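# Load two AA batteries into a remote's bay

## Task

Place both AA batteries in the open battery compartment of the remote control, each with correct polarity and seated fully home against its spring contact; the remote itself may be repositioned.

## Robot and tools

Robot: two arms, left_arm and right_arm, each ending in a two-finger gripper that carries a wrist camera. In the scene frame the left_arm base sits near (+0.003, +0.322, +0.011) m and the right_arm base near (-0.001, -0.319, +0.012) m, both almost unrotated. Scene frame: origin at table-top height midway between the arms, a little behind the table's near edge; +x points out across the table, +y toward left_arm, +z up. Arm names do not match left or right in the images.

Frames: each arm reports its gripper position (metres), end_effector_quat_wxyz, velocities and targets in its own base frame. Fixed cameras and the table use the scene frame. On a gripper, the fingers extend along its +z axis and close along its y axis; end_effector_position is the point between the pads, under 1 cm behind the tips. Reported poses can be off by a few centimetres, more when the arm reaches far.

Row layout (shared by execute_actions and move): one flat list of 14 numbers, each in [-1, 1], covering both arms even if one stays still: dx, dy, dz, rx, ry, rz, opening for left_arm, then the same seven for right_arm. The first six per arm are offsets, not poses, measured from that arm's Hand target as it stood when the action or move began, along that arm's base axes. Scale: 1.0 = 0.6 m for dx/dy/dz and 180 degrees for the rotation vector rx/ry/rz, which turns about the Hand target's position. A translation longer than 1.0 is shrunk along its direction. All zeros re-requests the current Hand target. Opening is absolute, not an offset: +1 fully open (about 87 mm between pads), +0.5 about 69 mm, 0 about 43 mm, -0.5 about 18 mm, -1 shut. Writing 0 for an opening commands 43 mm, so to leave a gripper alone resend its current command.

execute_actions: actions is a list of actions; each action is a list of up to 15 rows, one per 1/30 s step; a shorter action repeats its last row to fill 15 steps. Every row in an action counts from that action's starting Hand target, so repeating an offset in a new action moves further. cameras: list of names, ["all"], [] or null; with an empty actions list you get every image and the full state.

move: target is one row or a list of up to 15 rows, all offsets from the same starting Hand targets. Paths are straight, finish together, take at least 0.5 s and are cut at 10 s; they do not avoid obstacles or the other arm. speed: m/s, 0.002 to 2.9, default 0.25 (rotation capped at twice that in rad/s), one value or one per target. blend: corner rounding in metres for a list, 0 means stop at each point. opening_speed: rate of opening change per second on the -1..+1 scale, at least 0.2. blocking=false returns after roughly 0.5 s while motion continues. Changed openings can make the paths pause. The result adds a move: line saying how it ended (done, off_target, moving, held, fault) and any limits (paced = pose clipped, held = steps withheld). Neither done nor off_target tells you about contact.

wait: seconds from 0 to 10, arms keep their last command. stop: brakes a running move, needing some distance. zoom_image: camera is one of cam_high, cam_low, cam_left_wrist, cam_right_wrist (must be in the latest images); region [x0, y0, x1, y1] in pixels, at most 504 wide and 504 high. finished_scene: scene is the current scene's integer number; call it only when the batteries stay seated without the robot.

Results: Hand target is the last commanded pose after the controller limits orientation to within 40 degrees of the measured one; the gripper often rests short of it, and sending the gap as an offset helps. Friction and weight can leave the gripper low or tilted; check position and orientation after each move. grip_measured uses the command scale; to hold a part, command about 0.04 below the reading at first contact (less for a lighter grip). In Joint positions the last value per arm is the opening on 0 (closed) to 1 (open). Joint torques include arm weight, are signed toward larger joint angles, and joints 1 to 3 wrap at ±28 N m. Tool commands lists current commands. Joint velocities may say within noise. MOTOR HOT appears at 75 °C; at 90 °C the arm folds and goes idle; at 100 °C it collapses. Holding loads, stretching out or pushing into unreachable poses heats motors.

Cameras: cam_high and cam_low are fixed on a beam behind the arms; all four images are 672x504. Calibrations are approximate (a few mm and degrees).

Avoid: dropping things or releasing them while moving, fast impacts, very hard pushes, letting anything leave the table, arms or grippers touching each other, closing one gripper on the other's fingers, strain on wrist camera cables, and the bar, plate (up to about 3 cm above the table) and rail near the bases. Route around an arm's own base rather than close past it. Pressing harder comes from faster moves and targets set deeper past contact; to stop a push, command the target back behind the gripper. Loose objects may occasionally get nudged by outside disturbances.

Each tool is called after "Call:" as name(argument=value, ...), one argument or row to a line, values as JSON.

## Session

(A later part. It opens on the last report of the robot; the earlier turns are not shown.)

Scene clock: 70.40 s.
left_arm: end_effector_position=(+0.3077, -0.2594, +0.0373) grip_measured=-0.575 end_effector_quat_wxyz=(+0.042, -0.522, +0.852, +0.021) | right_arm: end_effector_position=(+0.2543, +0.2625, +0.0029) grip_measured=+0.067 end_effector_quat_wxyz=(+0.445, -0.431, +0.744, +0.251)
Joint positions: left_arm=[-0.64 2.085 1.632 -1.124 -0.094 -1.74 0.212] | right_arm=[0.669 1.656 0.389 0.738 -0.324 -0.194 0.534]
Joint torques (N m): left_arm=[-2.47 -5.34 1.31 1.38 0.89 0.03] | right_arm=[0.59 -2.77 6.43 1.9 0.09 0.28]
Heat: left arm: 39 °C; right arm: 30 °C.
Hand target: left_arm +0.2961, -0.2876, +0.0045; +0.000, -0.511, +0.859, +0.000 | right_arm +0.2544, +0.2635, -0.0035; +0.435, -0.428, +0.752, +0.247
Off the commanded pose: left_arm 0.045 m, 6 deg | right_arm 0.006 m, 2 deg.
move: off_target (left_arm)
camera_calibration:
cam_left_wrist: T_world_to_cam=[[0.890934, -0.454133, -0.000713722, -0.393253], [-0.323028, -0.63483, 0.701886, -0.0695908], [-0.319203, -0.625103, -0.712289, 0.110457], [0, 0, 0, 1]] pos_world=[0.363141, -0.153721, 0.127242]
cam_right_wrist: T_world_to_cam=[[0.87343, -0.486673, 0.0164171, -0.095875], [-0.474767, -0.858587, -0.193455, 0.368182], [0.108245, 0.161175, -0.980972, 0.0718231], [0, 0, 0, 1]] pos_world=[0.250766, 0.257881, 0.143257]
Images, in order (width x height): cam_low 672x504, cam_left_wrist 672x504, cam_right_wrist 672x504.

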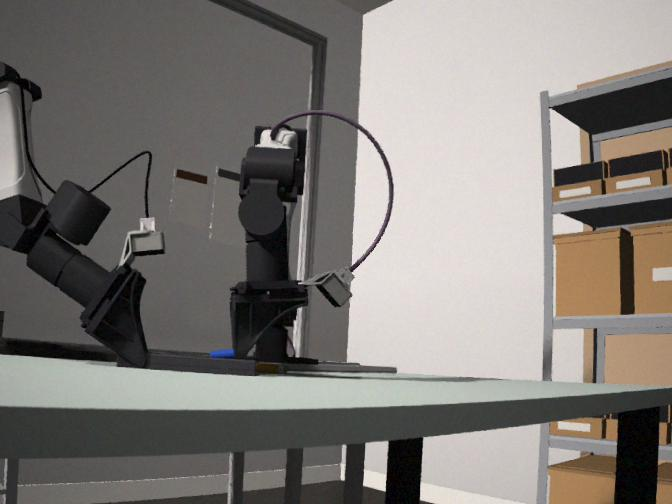

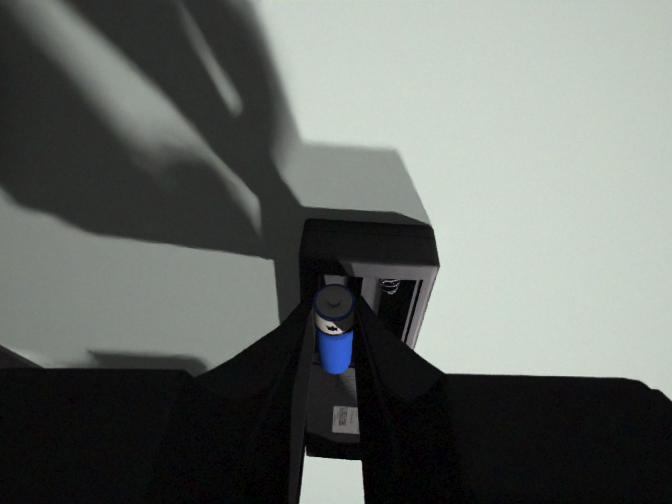

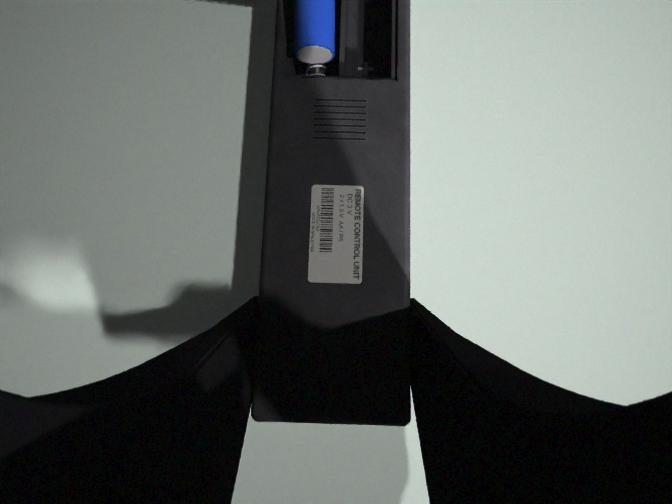

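Call:
move(
  target=[0.0,0.0,0.025,0.073,-0.04,0,-0.62,0,0,0,0,0,0,-0.15],
  speed=0.1,
  cameras=["cam_low","cam_left_wrist","cam_right_wrist"],
)

Call:
zoom_image(
  camera="cam_left_wrist",
  region=[250, 180, 430, 430],
)

Call:
zoom_image(
  camera="cam_low",
  region=[180, 300, 350, 400],
)

Call:
zoom_image(
  camera="cam_right_wrist",
  region=[240, 0, 440, 150],
)

Scene clock: 72.83 s.
left_arm: end_effector_position=(+0.3072, -0.2607, +0.0396) grip_measured=-0.575 end_effector_quat_wxyz=(+0.145, -0.510, +0.844, +0.078) | right_arm: end_effector_position=(+0.2543, +0.2625, +0.0029) grip_measured=+0.067 end_effector_quat_wxyz=(+0.445, -0.431, +0.744, +0.251)
Joint positions: left_arm=[-0.748 2.135 1.721 -1.229 -0.323 -1.846 0.212] | right_arm=[0.669 1.656 0.389 0.738 -0.324 -0.194 0.534]
Joint torques (N m): left_arm=[-2.77 -6.16 6.61 0.58 0.53 -0.1] | right_arm=[0.81 -2.84 6.22 1.91 0.11 0.26]
Heat: left arm: 38 °C; right arm: 31 °C.
Hand target: left_arm +0.2961, -0.2875, +0.0194; +0.113, -0.507, +0.852, +0.066 | right_arm +0.2544, +0.2635, -0.0035; +0.435, -0.428, +0.752, +0.247
Off the commanded pose: left_arm 0.035 m, 4 deg | right_arm 0.006 m, 2 deg.
move: off_target (left_arm)
camera_calibration:
cam_left_wrist: T_world_to_cam=[[0.884572, -0.466352, 0.00691508, -0.394937], [-0.402929, -0.756638, 0.514925, -0.0721342], [-0.234904, -0.458274, -0.857208, 0.134396], [0, 0, 0, 1]] pos_world=[0.351856, -0.177169, 0.15508]
cam_right_wrist: T_world_to_cam=[[0.87343, -0.486673, 0.0164171, -0.095875], [-0.474767, -0.858587, -0.193455, 0.368182], [0.108245, 0.161175, -0.980972, 0.0718231], [0, 0, 0, 1]] pos_world=[0.250766, 0.257881, 0.143257]
Images, in order (width x height): cam_low 672x504, cam_left_wrist 672x504, cam_right_wrist 672x504.

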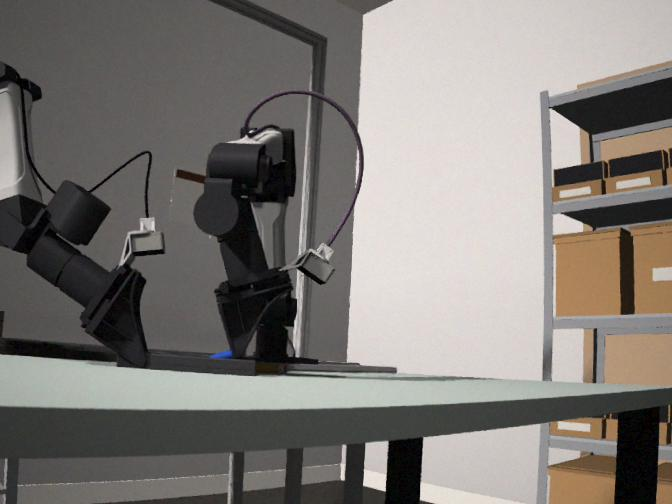

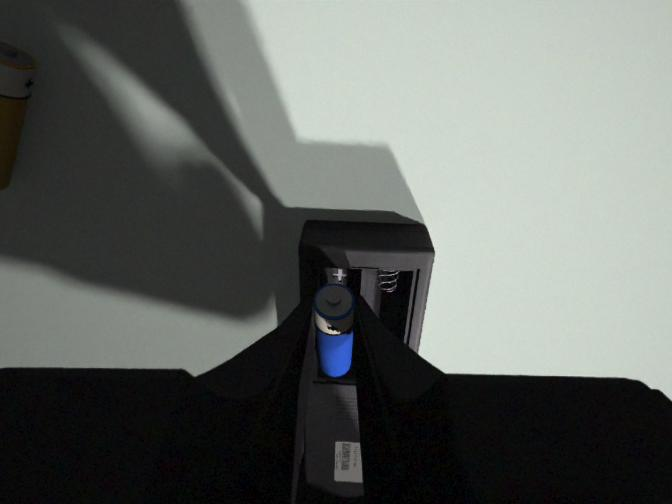

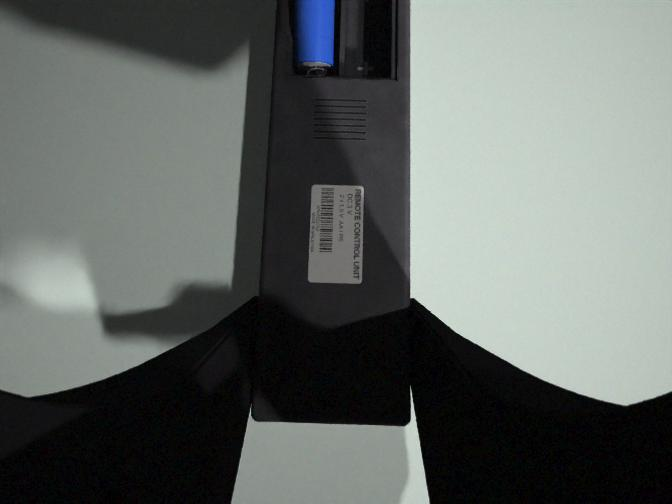

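Scaled by 2.016 from the camera's 672x504 image, which has a finer 960x720 frame.

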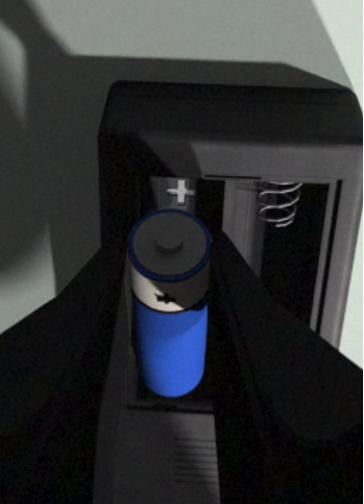

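Scaled by 2.965 from the camera's 672x504 image, which has a finer 960x720 frame.

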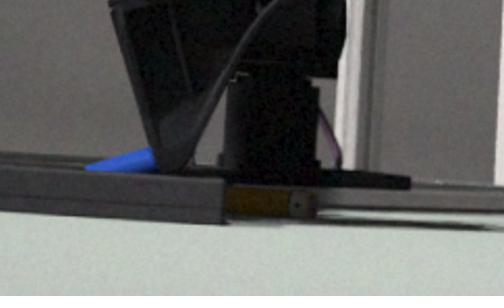

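Scaled by 2.520 from the camera's 672x504 image, which has a finer 960x720 frame.

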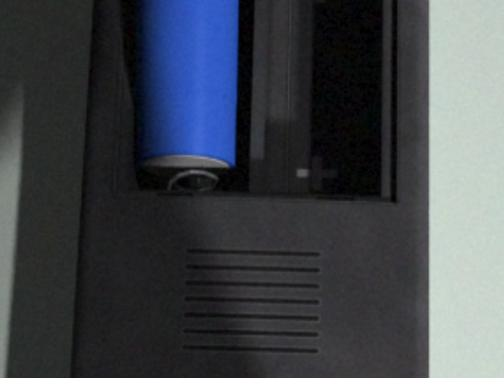

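Call:
move(
  target=[0.014,0.0255,-0.02,0,0,0,-0.62,0,0,0,0,0,0,-0.15],
  speed=0.08,
  cameras=["cam_low","cam_left_wrist","cam_right_wrist"],
)

Call:
zoom_image(
  camera="cam_left_wrist",
  region=[250, 180, 430, 430],
)

Call:
zoom_image(
  camera="cam_low",
  region=[180, 300, 350, 400],
)

Call:
zoom_image(
  camera="cam_right_wrist",
  region=[240, 0, 440, 150],
)

Scene clock: 74.33 s.
left_arm: end_effector_position=(+0.3077, -0.2600, +0.0386) grip_measured=-0.575 end_effector_quat_wxyz=(+0.136, -0.509, +0.847, +0.074) | right_arm: end_effector_position=(+0.2543, +0.2625, +0.0029) grip_measured=+0.067 end_effector_quat_wxyz=(+0.445, -0.431, +0.744, +0.251)
Joint positions: left_arm=[-0.737 2.131 1.712 -1.216 -0.304 -1.828 0.212] | right_arm=[0.669 1.656 0.389 0.738 -0.324 -0.194 0.534]
Joint torques (N m): left_arm=[-0.5 -6.6 1.47 1.1 0.24 0.11] | right_arm=[0.79 -2.88 6.24 1.9 0.13 0.25]
Heat: left arm: 38 °C; right arm: 31 °C.
Hand target: left_arm +0.3046, -0.2723, +0.0076; +0.113, -0.507, +0.852, +0.066 | right_arm +0.2544, +0.2635, -0.0035; +0.435, -0.428, +0.752, +0.247
Off the commanded pose: left_arm 0.034 m, 3 deg | right_arm 0.006 m, 2 deg.
move: off_target (left_arm)
camera_calibration:
cam_left_wrist: T_world_to_cam=[[0.882827, -0.46968, 0.00409421, -0.395202], [-0.399623, -0.746507, 0.532004, -0.0698649], [-0.246816, -0.471304, -0.846732, 0.133775], [0, 0, 0, 1]] pos_world=[0.353993, -0.174724, 0.152058]
cam_right_wrist: T_world_to_cam=[[0.87343, -0.486673, 0.0164171, -0.095875], [-0.474767, -0.858587, -0.193455, 0.368182], [0.108245, 0.161175, -0.980972, 0.0718231], [0, 0, 0, 1]] pos_world=[0.250766, 0.257881, 0.143257]
Images, in order (width x height): cam_low 672x504, cam_left_wrist 672x504, cam_right_wrist 672x504.

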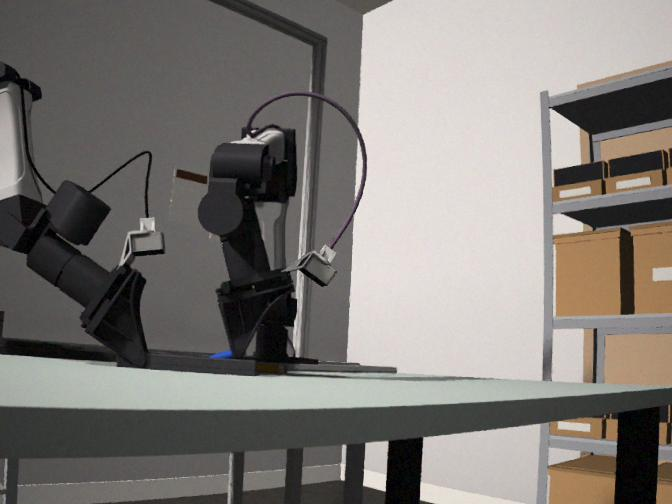

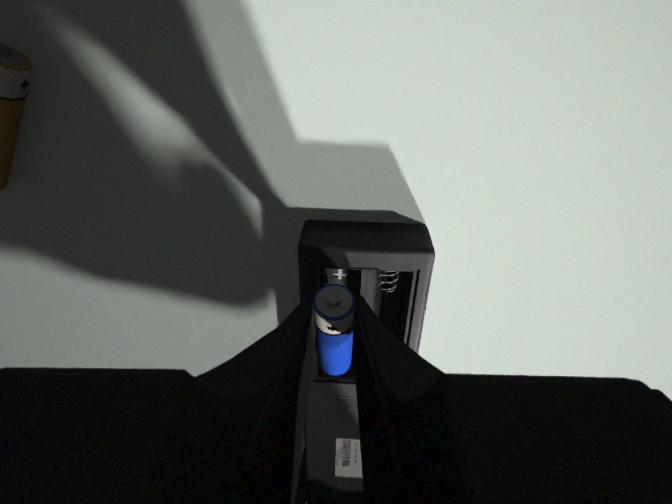

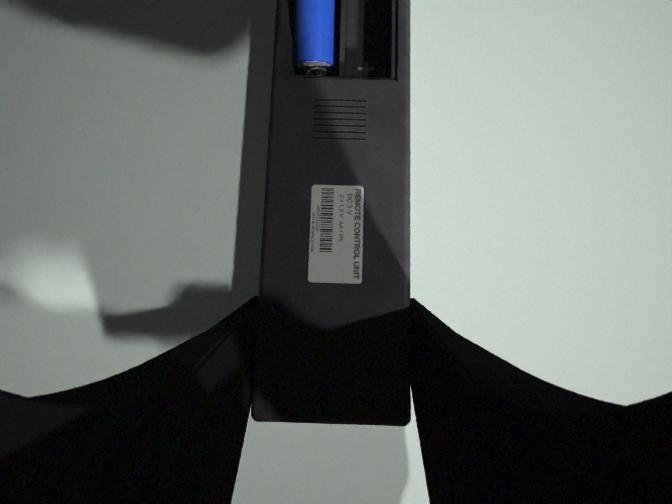

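Scaled by 2.016 from the camera's 672x504 image, which has a finer 960x720 frame.

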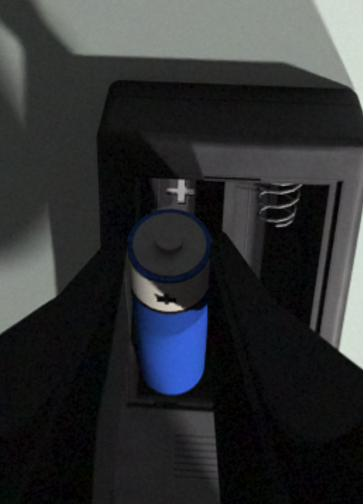

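Scaled by 2.965 from the camera's 672x504 image, which has a finer 960x720 frame.

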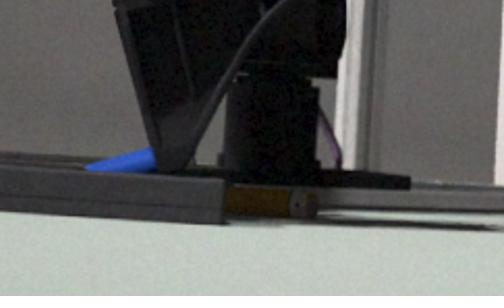

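Scaled by 2.520 from the camera's 672x504 image, which has a finer 960x720 frame.

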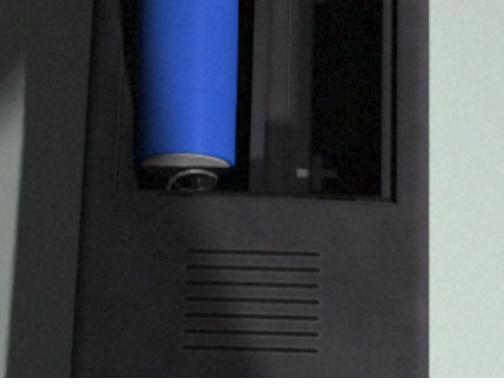

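Call:
move(
  target=[0.012,0.022,-0.0,0,0,0,-0.62,0,0,0,0,0,0,-0.15],
  speed=0.08,
  cameras=["cam_low","cam_left_wrist","cam_right_wrist"],
)

Call:
zoom_image(
  camera="cam_left_wrist",
  region=[250, 180, 430, 430],
)

Call:
zoom_image(
  camera="cam_low",
  region=[180, 300, 350, 400],
)

Call:
zoom_image(
  camera="cam_right_wrist",
  region=[240, 0, 440, 150],
)

Scene clock: 75.73 s.
left_arm: end_effector_position=(+0.3086, -0.2586, +0.0383) grip_measured=-0.575 end_effector_quat_wxyz=(+0.116, -0.508, +0.851, +0.060) | right_arm: end_effector_position=(+0.2543, +0.2625, +0.0029) grip_measured=+0.067 end_effector_quat_wxyz=(+0.445, -0.431, +0.744, +0.251)
Joint positions: left_arm=[-0.711 2.113 1.685 -1.185 -0.258 -1.793 0.212] | right_arm=[0.669 1.656 0.389 0.738 -0.324 -0.194 0.534]
Joint torques (N m): left_arm=[0.47 -6.34 1.35 1.06 -0.3 0.15] | right_arm=[0.77 -2.84 6.24 1.89 0.07 0.23]
Heat: left arm: 37 °C; right arm: 31 °C.
Hand target: left_arm +0.3118, -0.2590, +0.0076; +0.113, -0.507, +0.852, +0.066 | right_arm +0.2544, +0.2635, -0.0035; +0.435, -0.428, +0.752, +0.247
Off the commanded pose: left_arm 0.031 m, 1 deg | right_arm 0.006 m, 2 deg.
move: off_target (left_arm)
camera_calibration:
cam_left_wrist: T_world_to_cam=[[0.880235, -0.474501, 0.00585516, -0.395863], [-0.391719, -0.719593, 0.57336, -0.0653132], [-0.267847, -0.506986, -0.819282, 0.130639], [0, 0, 0, 1]] pos_world=[0.35786, -0.168605, 0.146796]
cam_right_wrist: T_world_to_cam=[[0.87343, -0.486673, 0.0164171, -0.095875], [-0.474767, -0.858587, -0.193455, 0.368182], [0.108245, 0.161175, -0.980972, 0.0718231], [0, 0, 0, 1]] pos_world=[0.250766, 0.257881, 0.143257]
Images, in order (width x height): cam_low 672x504, cam_left_wrist 672x504, cam_right_wrist 672x504.

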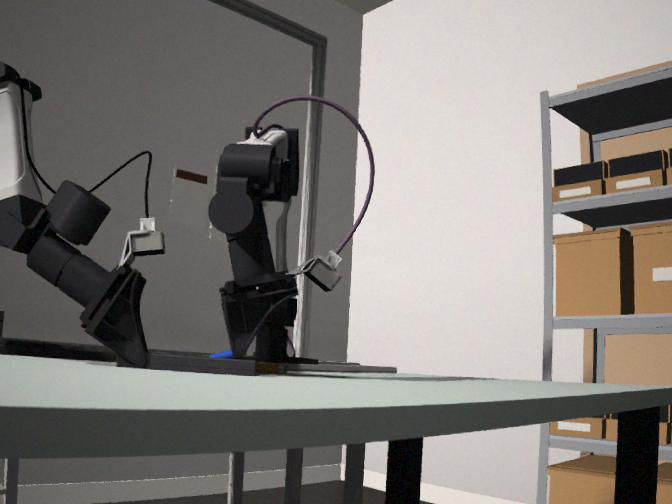

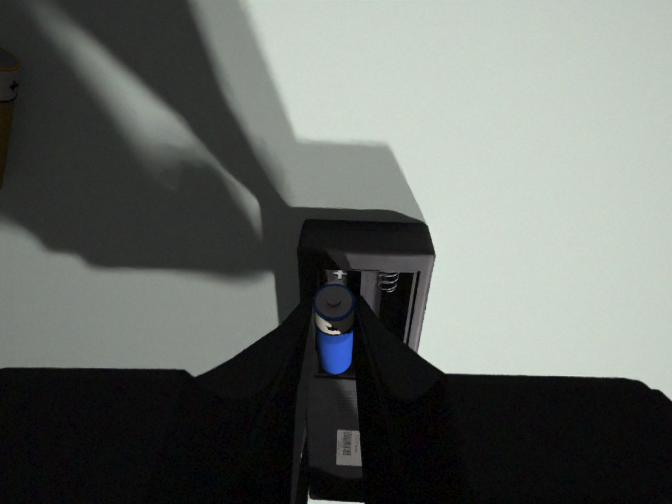

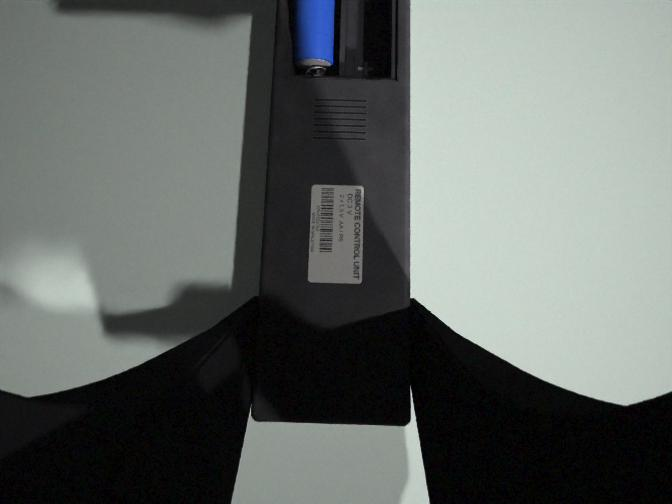

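Scaled by 2.016 from the camera's 672x504 image, which has a finer 960x720 frame.

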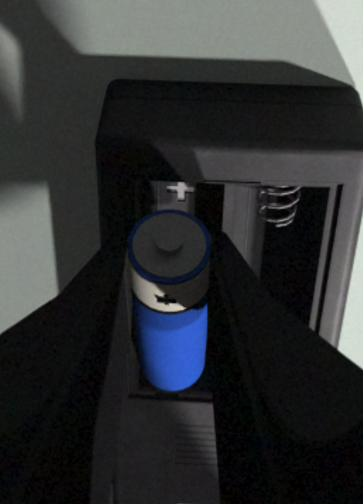

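Scaled by 2.965 from the camera's 672x504 image, which has a finer 960x720 frame.

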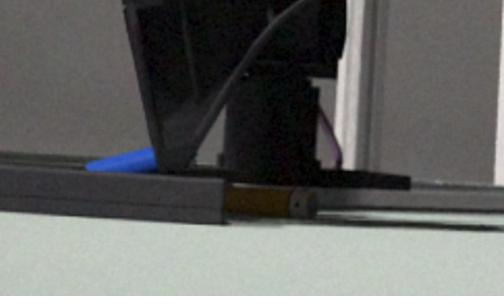

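Scaled by 2.520 from the camera's 672x504 image, which has a finer 960x720 frame.

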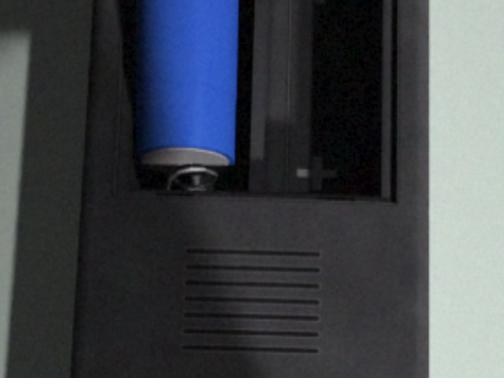

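Call:
move(
  target=[0.004,0.007,0.01,0,0,0,-0.45,0,0,0,0,0,0,-0.15],
  opening_speed=0.5,
  speed=0.08,
  cameras=["cam_low","cam_left_wrist","cam_right_wrist"],
)

Call:
zoom_image(
  camera="cam_left_wrist",
  region=[250, 180, 430, 430],
)

Call:
zoom_image(
  camera="cam_low",
  region=[180, 300, 350, 400],
)

Call:
zoom_image(
  camera="cam_right_wrist",
  region=[240, 0, 440, 150],
)

Scene clock: 77.00 s.
left_arm: end_effector_position=(+0.3120, -0.2581, +0.0384) grip_measured=-0.450 end_effector_quat_wxyz=(+0.114, -0.506, +0.853, +0.054) | right_arm: end_effector_position=(+0.2543, +0.2625, +0.0029) grip_measured=+0.067 end_effector_quat_wxyz=(+0.445, -0.431, +0.744, +0.251)
Joint positions: left_arm=[-0.701 2.111 1.682 -1.17 -0.251 -1.776 0.275] | right_arm=[0.669 1.656 0.389 0.738 -0.324 -0.194 0.534]
Joint torques (N m): left_arm=[0.51 -6.95 2.58 0.78 -0.39 0.08] | right_arm=[0.72 -2.73 6.35 1.87 0.07 0.27]
Heat: left arm: 37 °C; right arm: 31 °C.
Hand target: left_arm +0.3142, -0.2548, +0.0134; +0.112, -0.507, +0.852, +0.066 | right_arm +0.2544, +0.2635, -0.0035; +0.435, -0.428, +0.752, +0.247
Off the commanded pose: left_arm 0.025 m, 1 deg | right_arm 0.006 m, 2 deg.
move: off_target (left_arm)
camera_calibration:
cam_left_wrist: T_world_to_cam=[[0.877131, -0.48004, 0.0142578, -0.399467], [-0.397996, -0.709963, 0.580992, -0.0596016], [-0.268777, -0.51528, -0.813785, 0.129834], [0, 0, 0, 1]] pos_world=[0.36156, -0.167174, 0.145981]
cam_right_wrist: T_world_to_cam=[[0.87343, -0.486673, 0.0164171, -0.095875], [-0.474767, -0.858587, -0.193455, 0.368182], [0.108245, 0.161175, -0.980972, 0.0718231], [0, 0, 0, 1]] pos_world=[0.250766, 0.257881, 0.143257]
Images, in order (width x height): cam_low 672x504, cam_left_wrist 672x504, cam_right_wrist 672x504.

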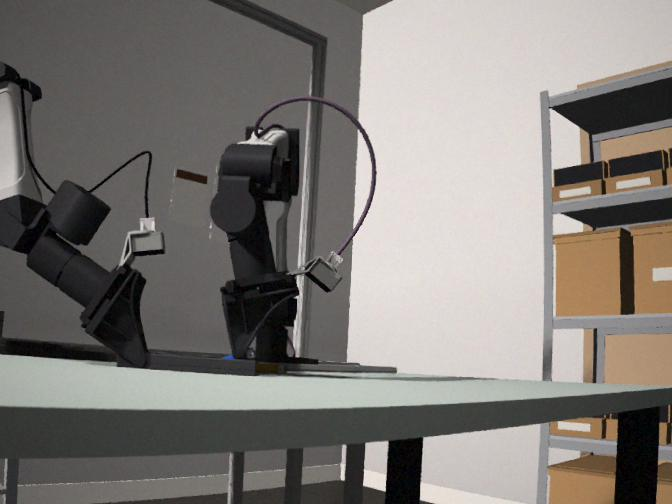

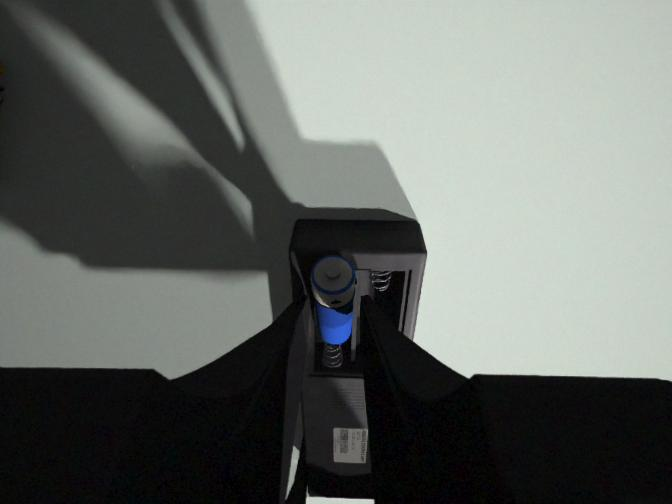

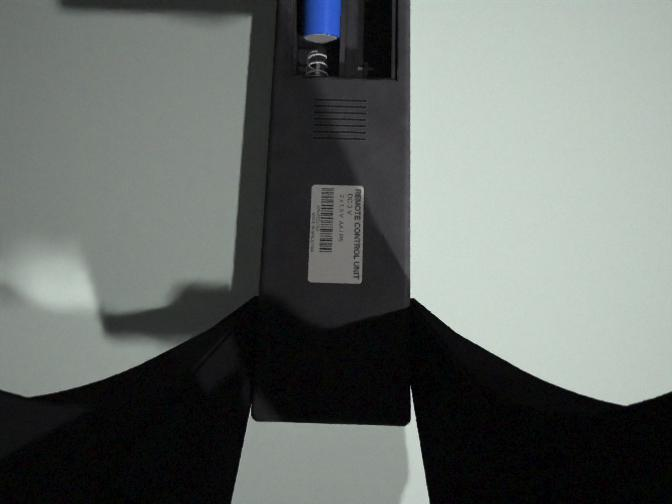

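Scaled by 2.016 from the camera's 672x504 image, which has a finer 960x720 frame.

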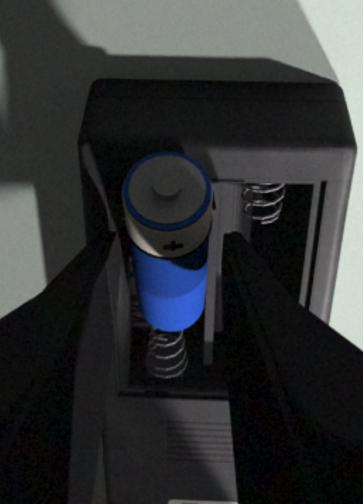

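Scaled by 2.965 from the camera's 672x504 image, which has a finer 960x720 frame.

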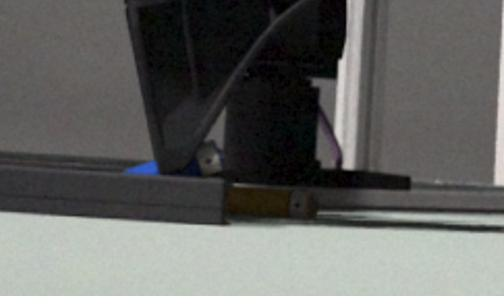

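Scaled by 2.520 from the camera's 672x504 image, which has a finer 960x720 frame.

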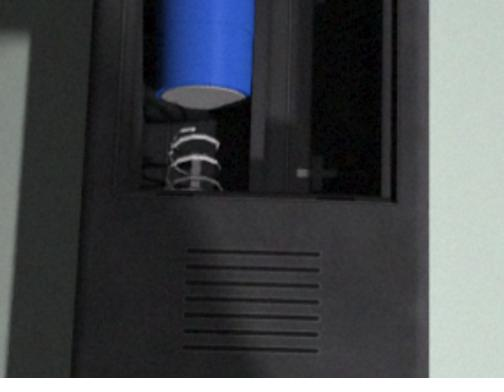

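Call:
move(
  target=[0,0,0.012,0,0,0,-0.62,0,0,0,0,0,0,-0.15],
  opening_speed=0.5,
  speed=0.08,
  cameras=["cam_low","cam_left_wrist","cam_right_wrist"],
)

Call:
zoom_image(
  camera="cam_left_wrist",
  region=[250, 180, 430, 430],
)

Call:
zoom_image(
  camera="cam_low",
  region=[180, 300, 350, 400],
)

Scene clock: 78.17 s.
left_arm: end_effector_position=(+0.3104, -0.2572, +0.0385) grip_measured=-0.584 end_effector_quat_wxyz=(+0.112, -0.504, +0.855, +0.057) | right_arm: end_effector_position=(+0.2543, +0.2625, +0.0029) grip_measured=+0.067 end_effector_quat_wxyz=(+0.445, -0.431, +0.744, +0.251)
Joint positions: left_arm=[-0.701 2.11 1.682 -1.176 -0.249 -1.771 0.208] | right_arm=[0.669 1.656 0.389 0.738 -0.324 -0.194 0.534]
Joint torques (N m): left_arm=[0.72 -7.42 4.53 0.59 -0.38 0.04] | right_arm=[0.73 -2.97 6.22 1.9 0.1 0.26]
Heat: left arm: 37 °C; right arm: 31 °C.
Hand target: left_arm +0.3143, -0.2548, +0.0206; +0.113, -0.507, +0.852, +0.066 | right_arm +0.2544, +0.2635, -0.0035; +0.435, -0.428, +0.752, +0.247
Off the commanded pose: left_arm 0.018 m, 1 deg | right_arm 0.006 m, 2 deg.
move: off_target (left_arm)
camera_calibration:
cam_left_wrist: T_world_to_cam=[[0.874752, -0.484527, 0.00658299, -0.39777], [-0.397534, -0.709797, 0.581511, -0.0598188], [-0.277085, -0.511294, -0.813512, 0.133592], [0, 0, 0, 1]] pos_world=[0.361186, -0.166884, 0.146082]
cam_right_wrist: T_world_to_cam=[[0.87343, -0.486673, 0.0164171, -0.095875], [-0.474767, -0.858587, -0.193455, 0.368182], [0.108245, 0.161175, -0.980972, 0.0718231], [0, 0, 0, 1]] pos_world=[0.250766, 0.257881, 0.143257]
Images, in order (width x height): cam_low 672x504, cam_left_wrist 672x504, cam_right_wrist 672x504.

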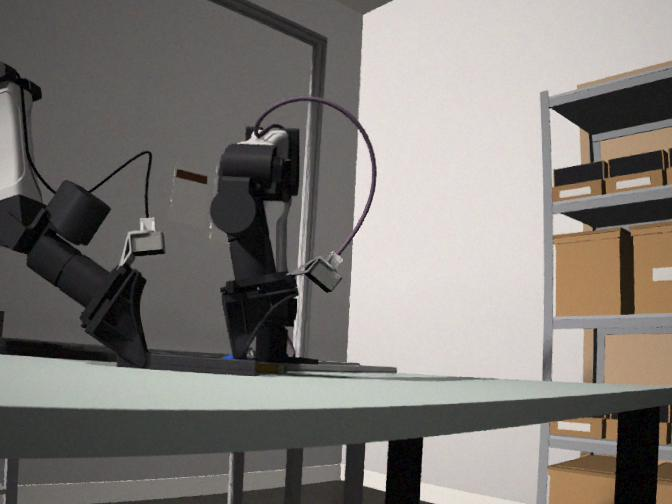

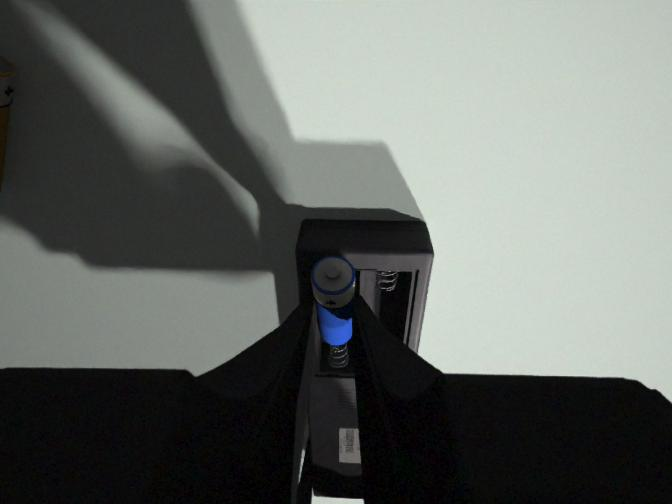

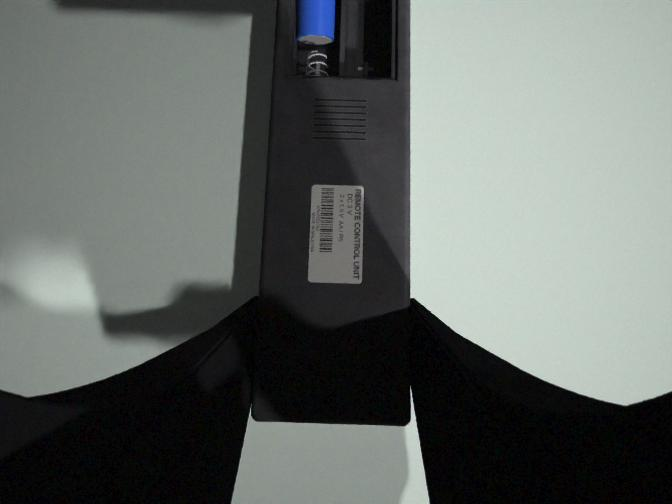

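Scaled by 2.016 from the camera's 672x504 image, which has a finer 960x720 frame.

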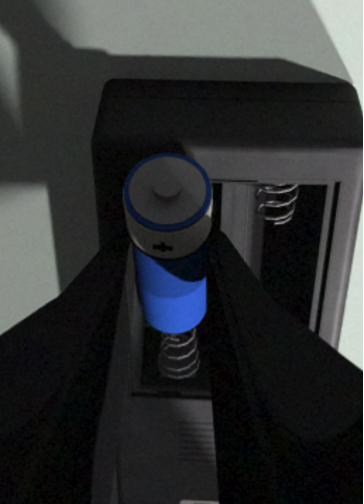

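Scaled by 2.965 from the camera's 672x504 image, which has a finer 960x720 frame.

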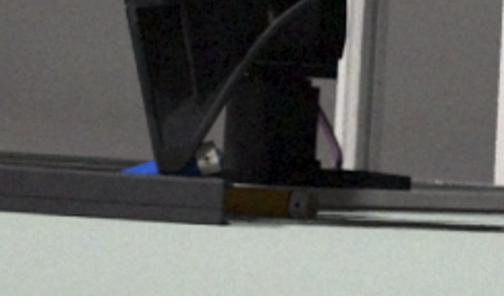

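Call:
move(
  target=[
    [0.0,0.0,0.035,0,0,0,-0.62,0,0,0,0,0,0,-0.15],
    [-0.034,-0.065,0.03,0,0,0,-0.62,0,0,0,0,0,0,-0.15],
  ],
  speed=0.1,
  blend=0.01,
  cameras=["cam_low","cam_left_wrist","cam_right_wrist"],
)

Call:
zoom_image(
  camera="cam_left_wrist",
  region=[250, 180, 430, 430],
)

Call:
zoom_image(
  camera="cam_low",
  region=[180, 300, 350, 400],
)

Call:
zoom_image(
  camera="cam_right_wrist",
  region=[240, 0, 440, 150],
)

Scene clock: 80.33 s.
left_arm: end_effector_position=(+0.3041, -0.2705, +0.0415) grip_measured=-0.584 end_effector_quat_wxyz=(+0.139, -0.509, +0.845, +0.081) | right_arm: end_effector_position=(+0.2543, +0.2625, +0.0029) grip_measured=+0.067 end_effector_quat_wxyz=(+0.445, -0.431, +0.744, +0.251)
Joint positions: left_arm=[-0.766 2.163 1.773 -1.268 -0.311 -1.864 0.208] | right_arm=[0.669 1.656 0.389 0.738 -0.324 -0.194 0.534]
Joint torques (N m): left_arm=[-2.51 -9.1 8.76 0.09 0.42 -0.07] | right_arm=[0.68 -2.82 6.34 1.91 0.06 0.24]
Heat: left arm: 37 °C; right arm: 31 °C.
Hand target: left_arm +0.2938, -0.2939, +0.0387; +0.113, -0.507, +0.852, +0.066 | right_arm +0.2544, +0.2635, -0.0035; +0.435, -0.428, +0.753, +0.247
Off the commanded pose: left_arm 0.026 m, 4 deg | right_arm 0.006 m, 2 deg.
move: off_target (left_arm)
camera_calibration:
cam_left_wrist: T_world_to_cam=[[0.884781, -0.465983, -0.00479595, -0.396302], [-0.395337, -0.756012, 0.521685, -0.0841461], [-0.246722, -0.45968, -0.853125, 0.133834], [0, 0, 0, 1]] pos_world=[0.350394, -0.186764, 0.156175]
cam_right_wrist: T_world_to_cam=[[0.873349, -0.486828, 0.0161539, -0.0957763], [-0.474962, -0.858481, -0.193447, 0.368203], [0.108043, 0.161275, -0.980978, 0.0718488], [0, 0, 0, 1]] pos_world=[0.250766, 0.257881, 0.143257]
Images, in order (width x height): cam_low 672x504, cam_left_wrist 672x504, cam_right_wrist 672x504.

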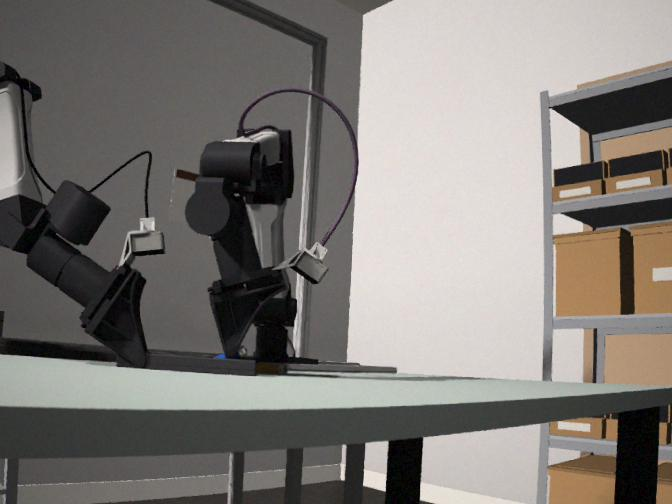

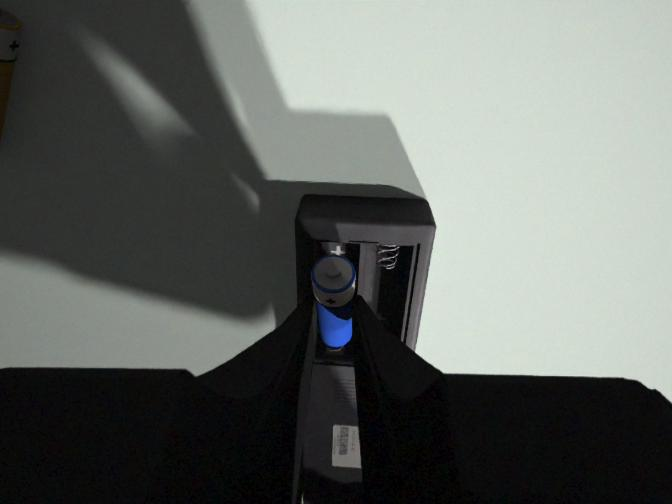

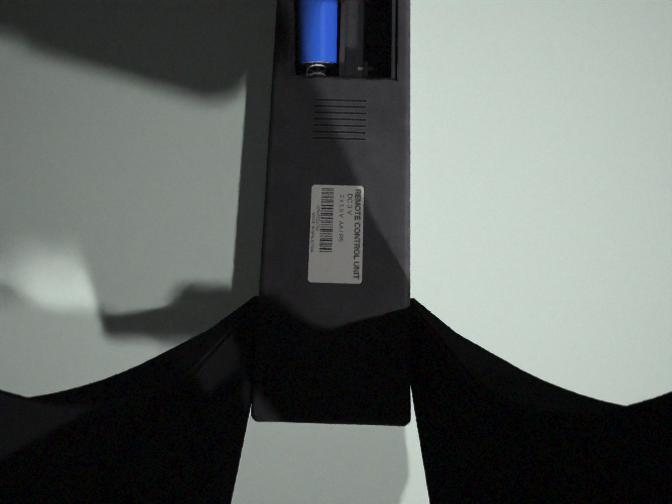

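Scaled by 2.016 from the camera's 672x504 image, which has a finer 960x720 frame.

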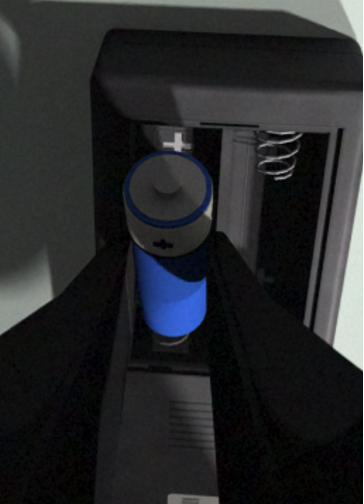

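Scaled by 2.965 from the camera's 672x504 image, which has a finer 960x720 frame.

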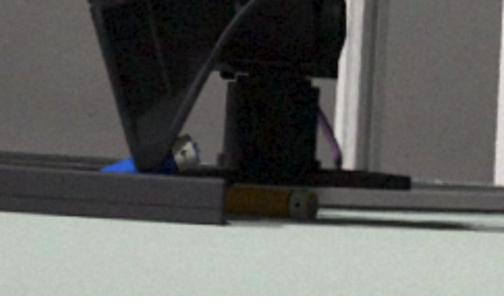

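Scaled by 2.520 from the camera's 672x504 image, which has a finer 960x720 frame.

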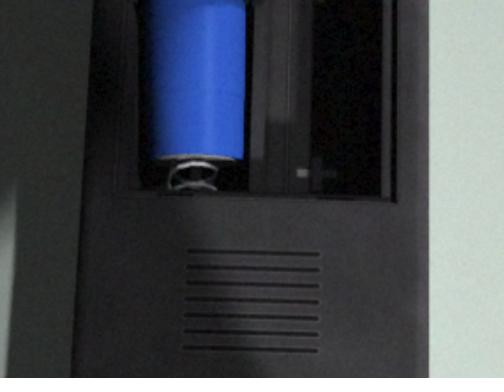

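Call:
move(
  target=[
    [-0.016,-0.018,0.0,0,0,0,-0.62,0,0,0,0,0,0,-0.15],
    [-0.016,-0.018,-0.03,-0.131,0.073,0,-0.62,0,0,0,0,0,0,-0.15],
  ],
  speed=0.12,
  blend=0.01,
  cameras=["cam_low","cam_left_wrist","cam_right_wrist"],
)

Call:
zoom_image(
  camera="cam_left_wrist",
  region=[250, 180, 430, 430],
)

Call:
zoom_image(
  camera="cam_low",
  region=[180, 300, 350, 400],
)

Call:
zoom_image(
  camera="cam_right_wrist",
  region=[240, 0, 440, 150],
)

Scene clock: 83.53 s.
left_arm: end_effector_position=(+0.3038, -0.2709, +0.0367) grip_measured=-0.584 end_effector_quat_wxyz=(-0.038, -0.530, +0.847, -0.022) | right_arm: end_effector_position=(+0.2541, +0.2627, +0.0029) grip_measured=+0.067 end_effector_quat_wxyz=(+0.444, -0.431, +0.744, +0.252)
Joint positions: left_arm=[-0.589 2.088 1.602 -1.076 0.088 -1.707 0.208] | right_arm=[0.669 1.656 0.389 0.738 -0.325 -0.194 0.534]
Joint torques (N m): left_arm=[-3.55 -7.8 2.13 1.15 1.33 0.08] | right_arm=[0.79 -2.84 6.34 1.88 0.1 0.22]
Heat: left arm: 37 °C; right arm: 31 °C.
Hand target: left_arm +0.2842, -0.3046, +0.0206; -0.091, -0.509, +0.855, -0.052 | right_arm +0.2544, +0.2635, -0.0035; +0.435, -0.428, +0.753, +0.248
Off the commanded pose: left_arm 0.042 m, 7 deg | right_arm 0.006 m, 2 deg.
move: off_target (left_arm); blend cut to 0.0074 m at target 1
camera_calibration:
cam_left_wrist: T_world_to_cam=[[0.898202, -0.439417, -0.0120623, -0.392797], [-0.243025, -0.519254, 0.819337, -0.0750784], [-0.366294, -0.732999, -0.573185, 0.0814951], [0, 0, 0, 1]] pos_world=[0.364416, -0.151851, 0.103488]
cam_right_wrist: T_world_to_cam=[[0.873981, -0.485715, 0.015443, -0.0959406], [-0.473953, -0.858976, -0.193723, 0.368023], [0.107359, 0.161991, -0.980935, 0.0718517], [0, 0, 0, 1]] pos_world=[0.250562, 0.257884, 0.143258]
Images, in order (width x height): cam_low 672x504, cam_left_wrist 672x504, cam_right_wrist 672x504.

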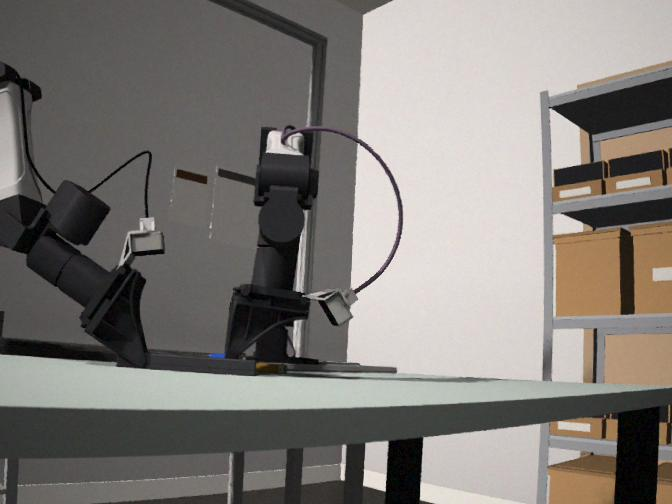

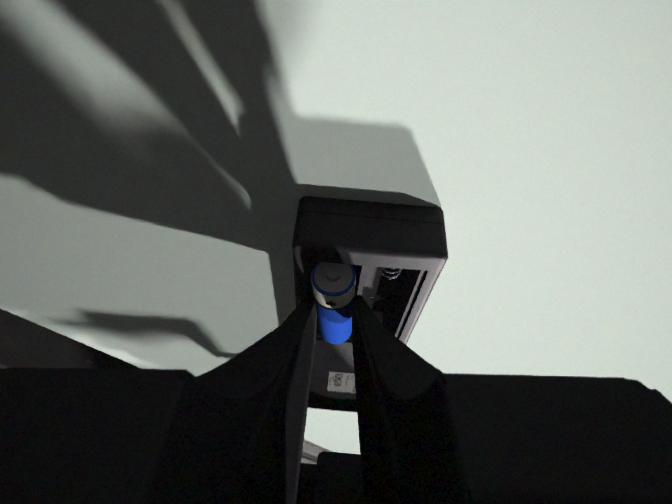

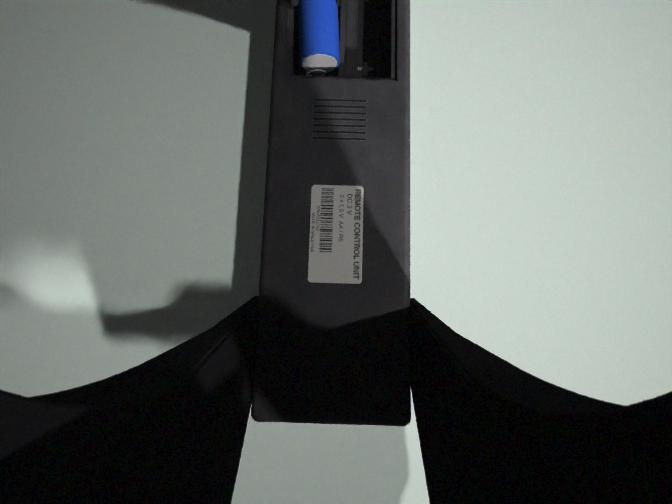

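Scaled by 2.016 from the camera's 672x504 image, which has a finer 960x720 frame.

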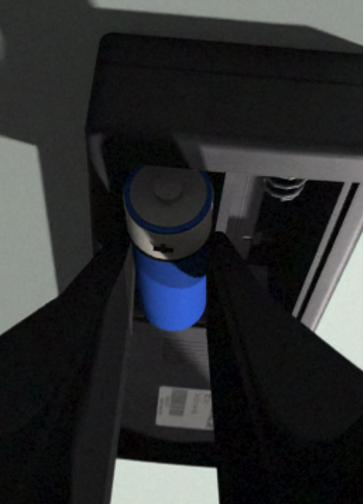

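Scaled by 2.965 from the camera's 672x504 image, which has a finer 960x720 frame.

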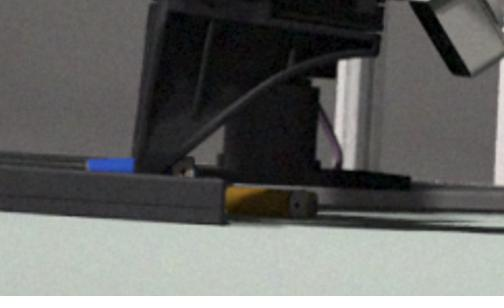

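Scaled by 2.520 from the camera's 672x504 image, which has a finer 960x720 frame.

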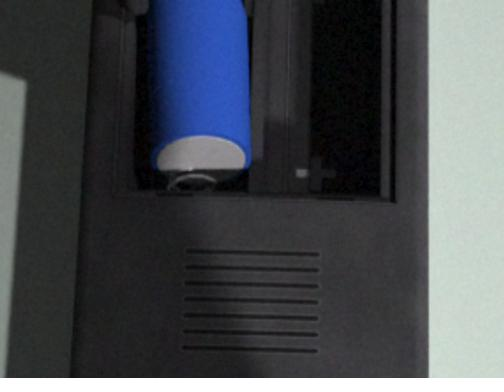

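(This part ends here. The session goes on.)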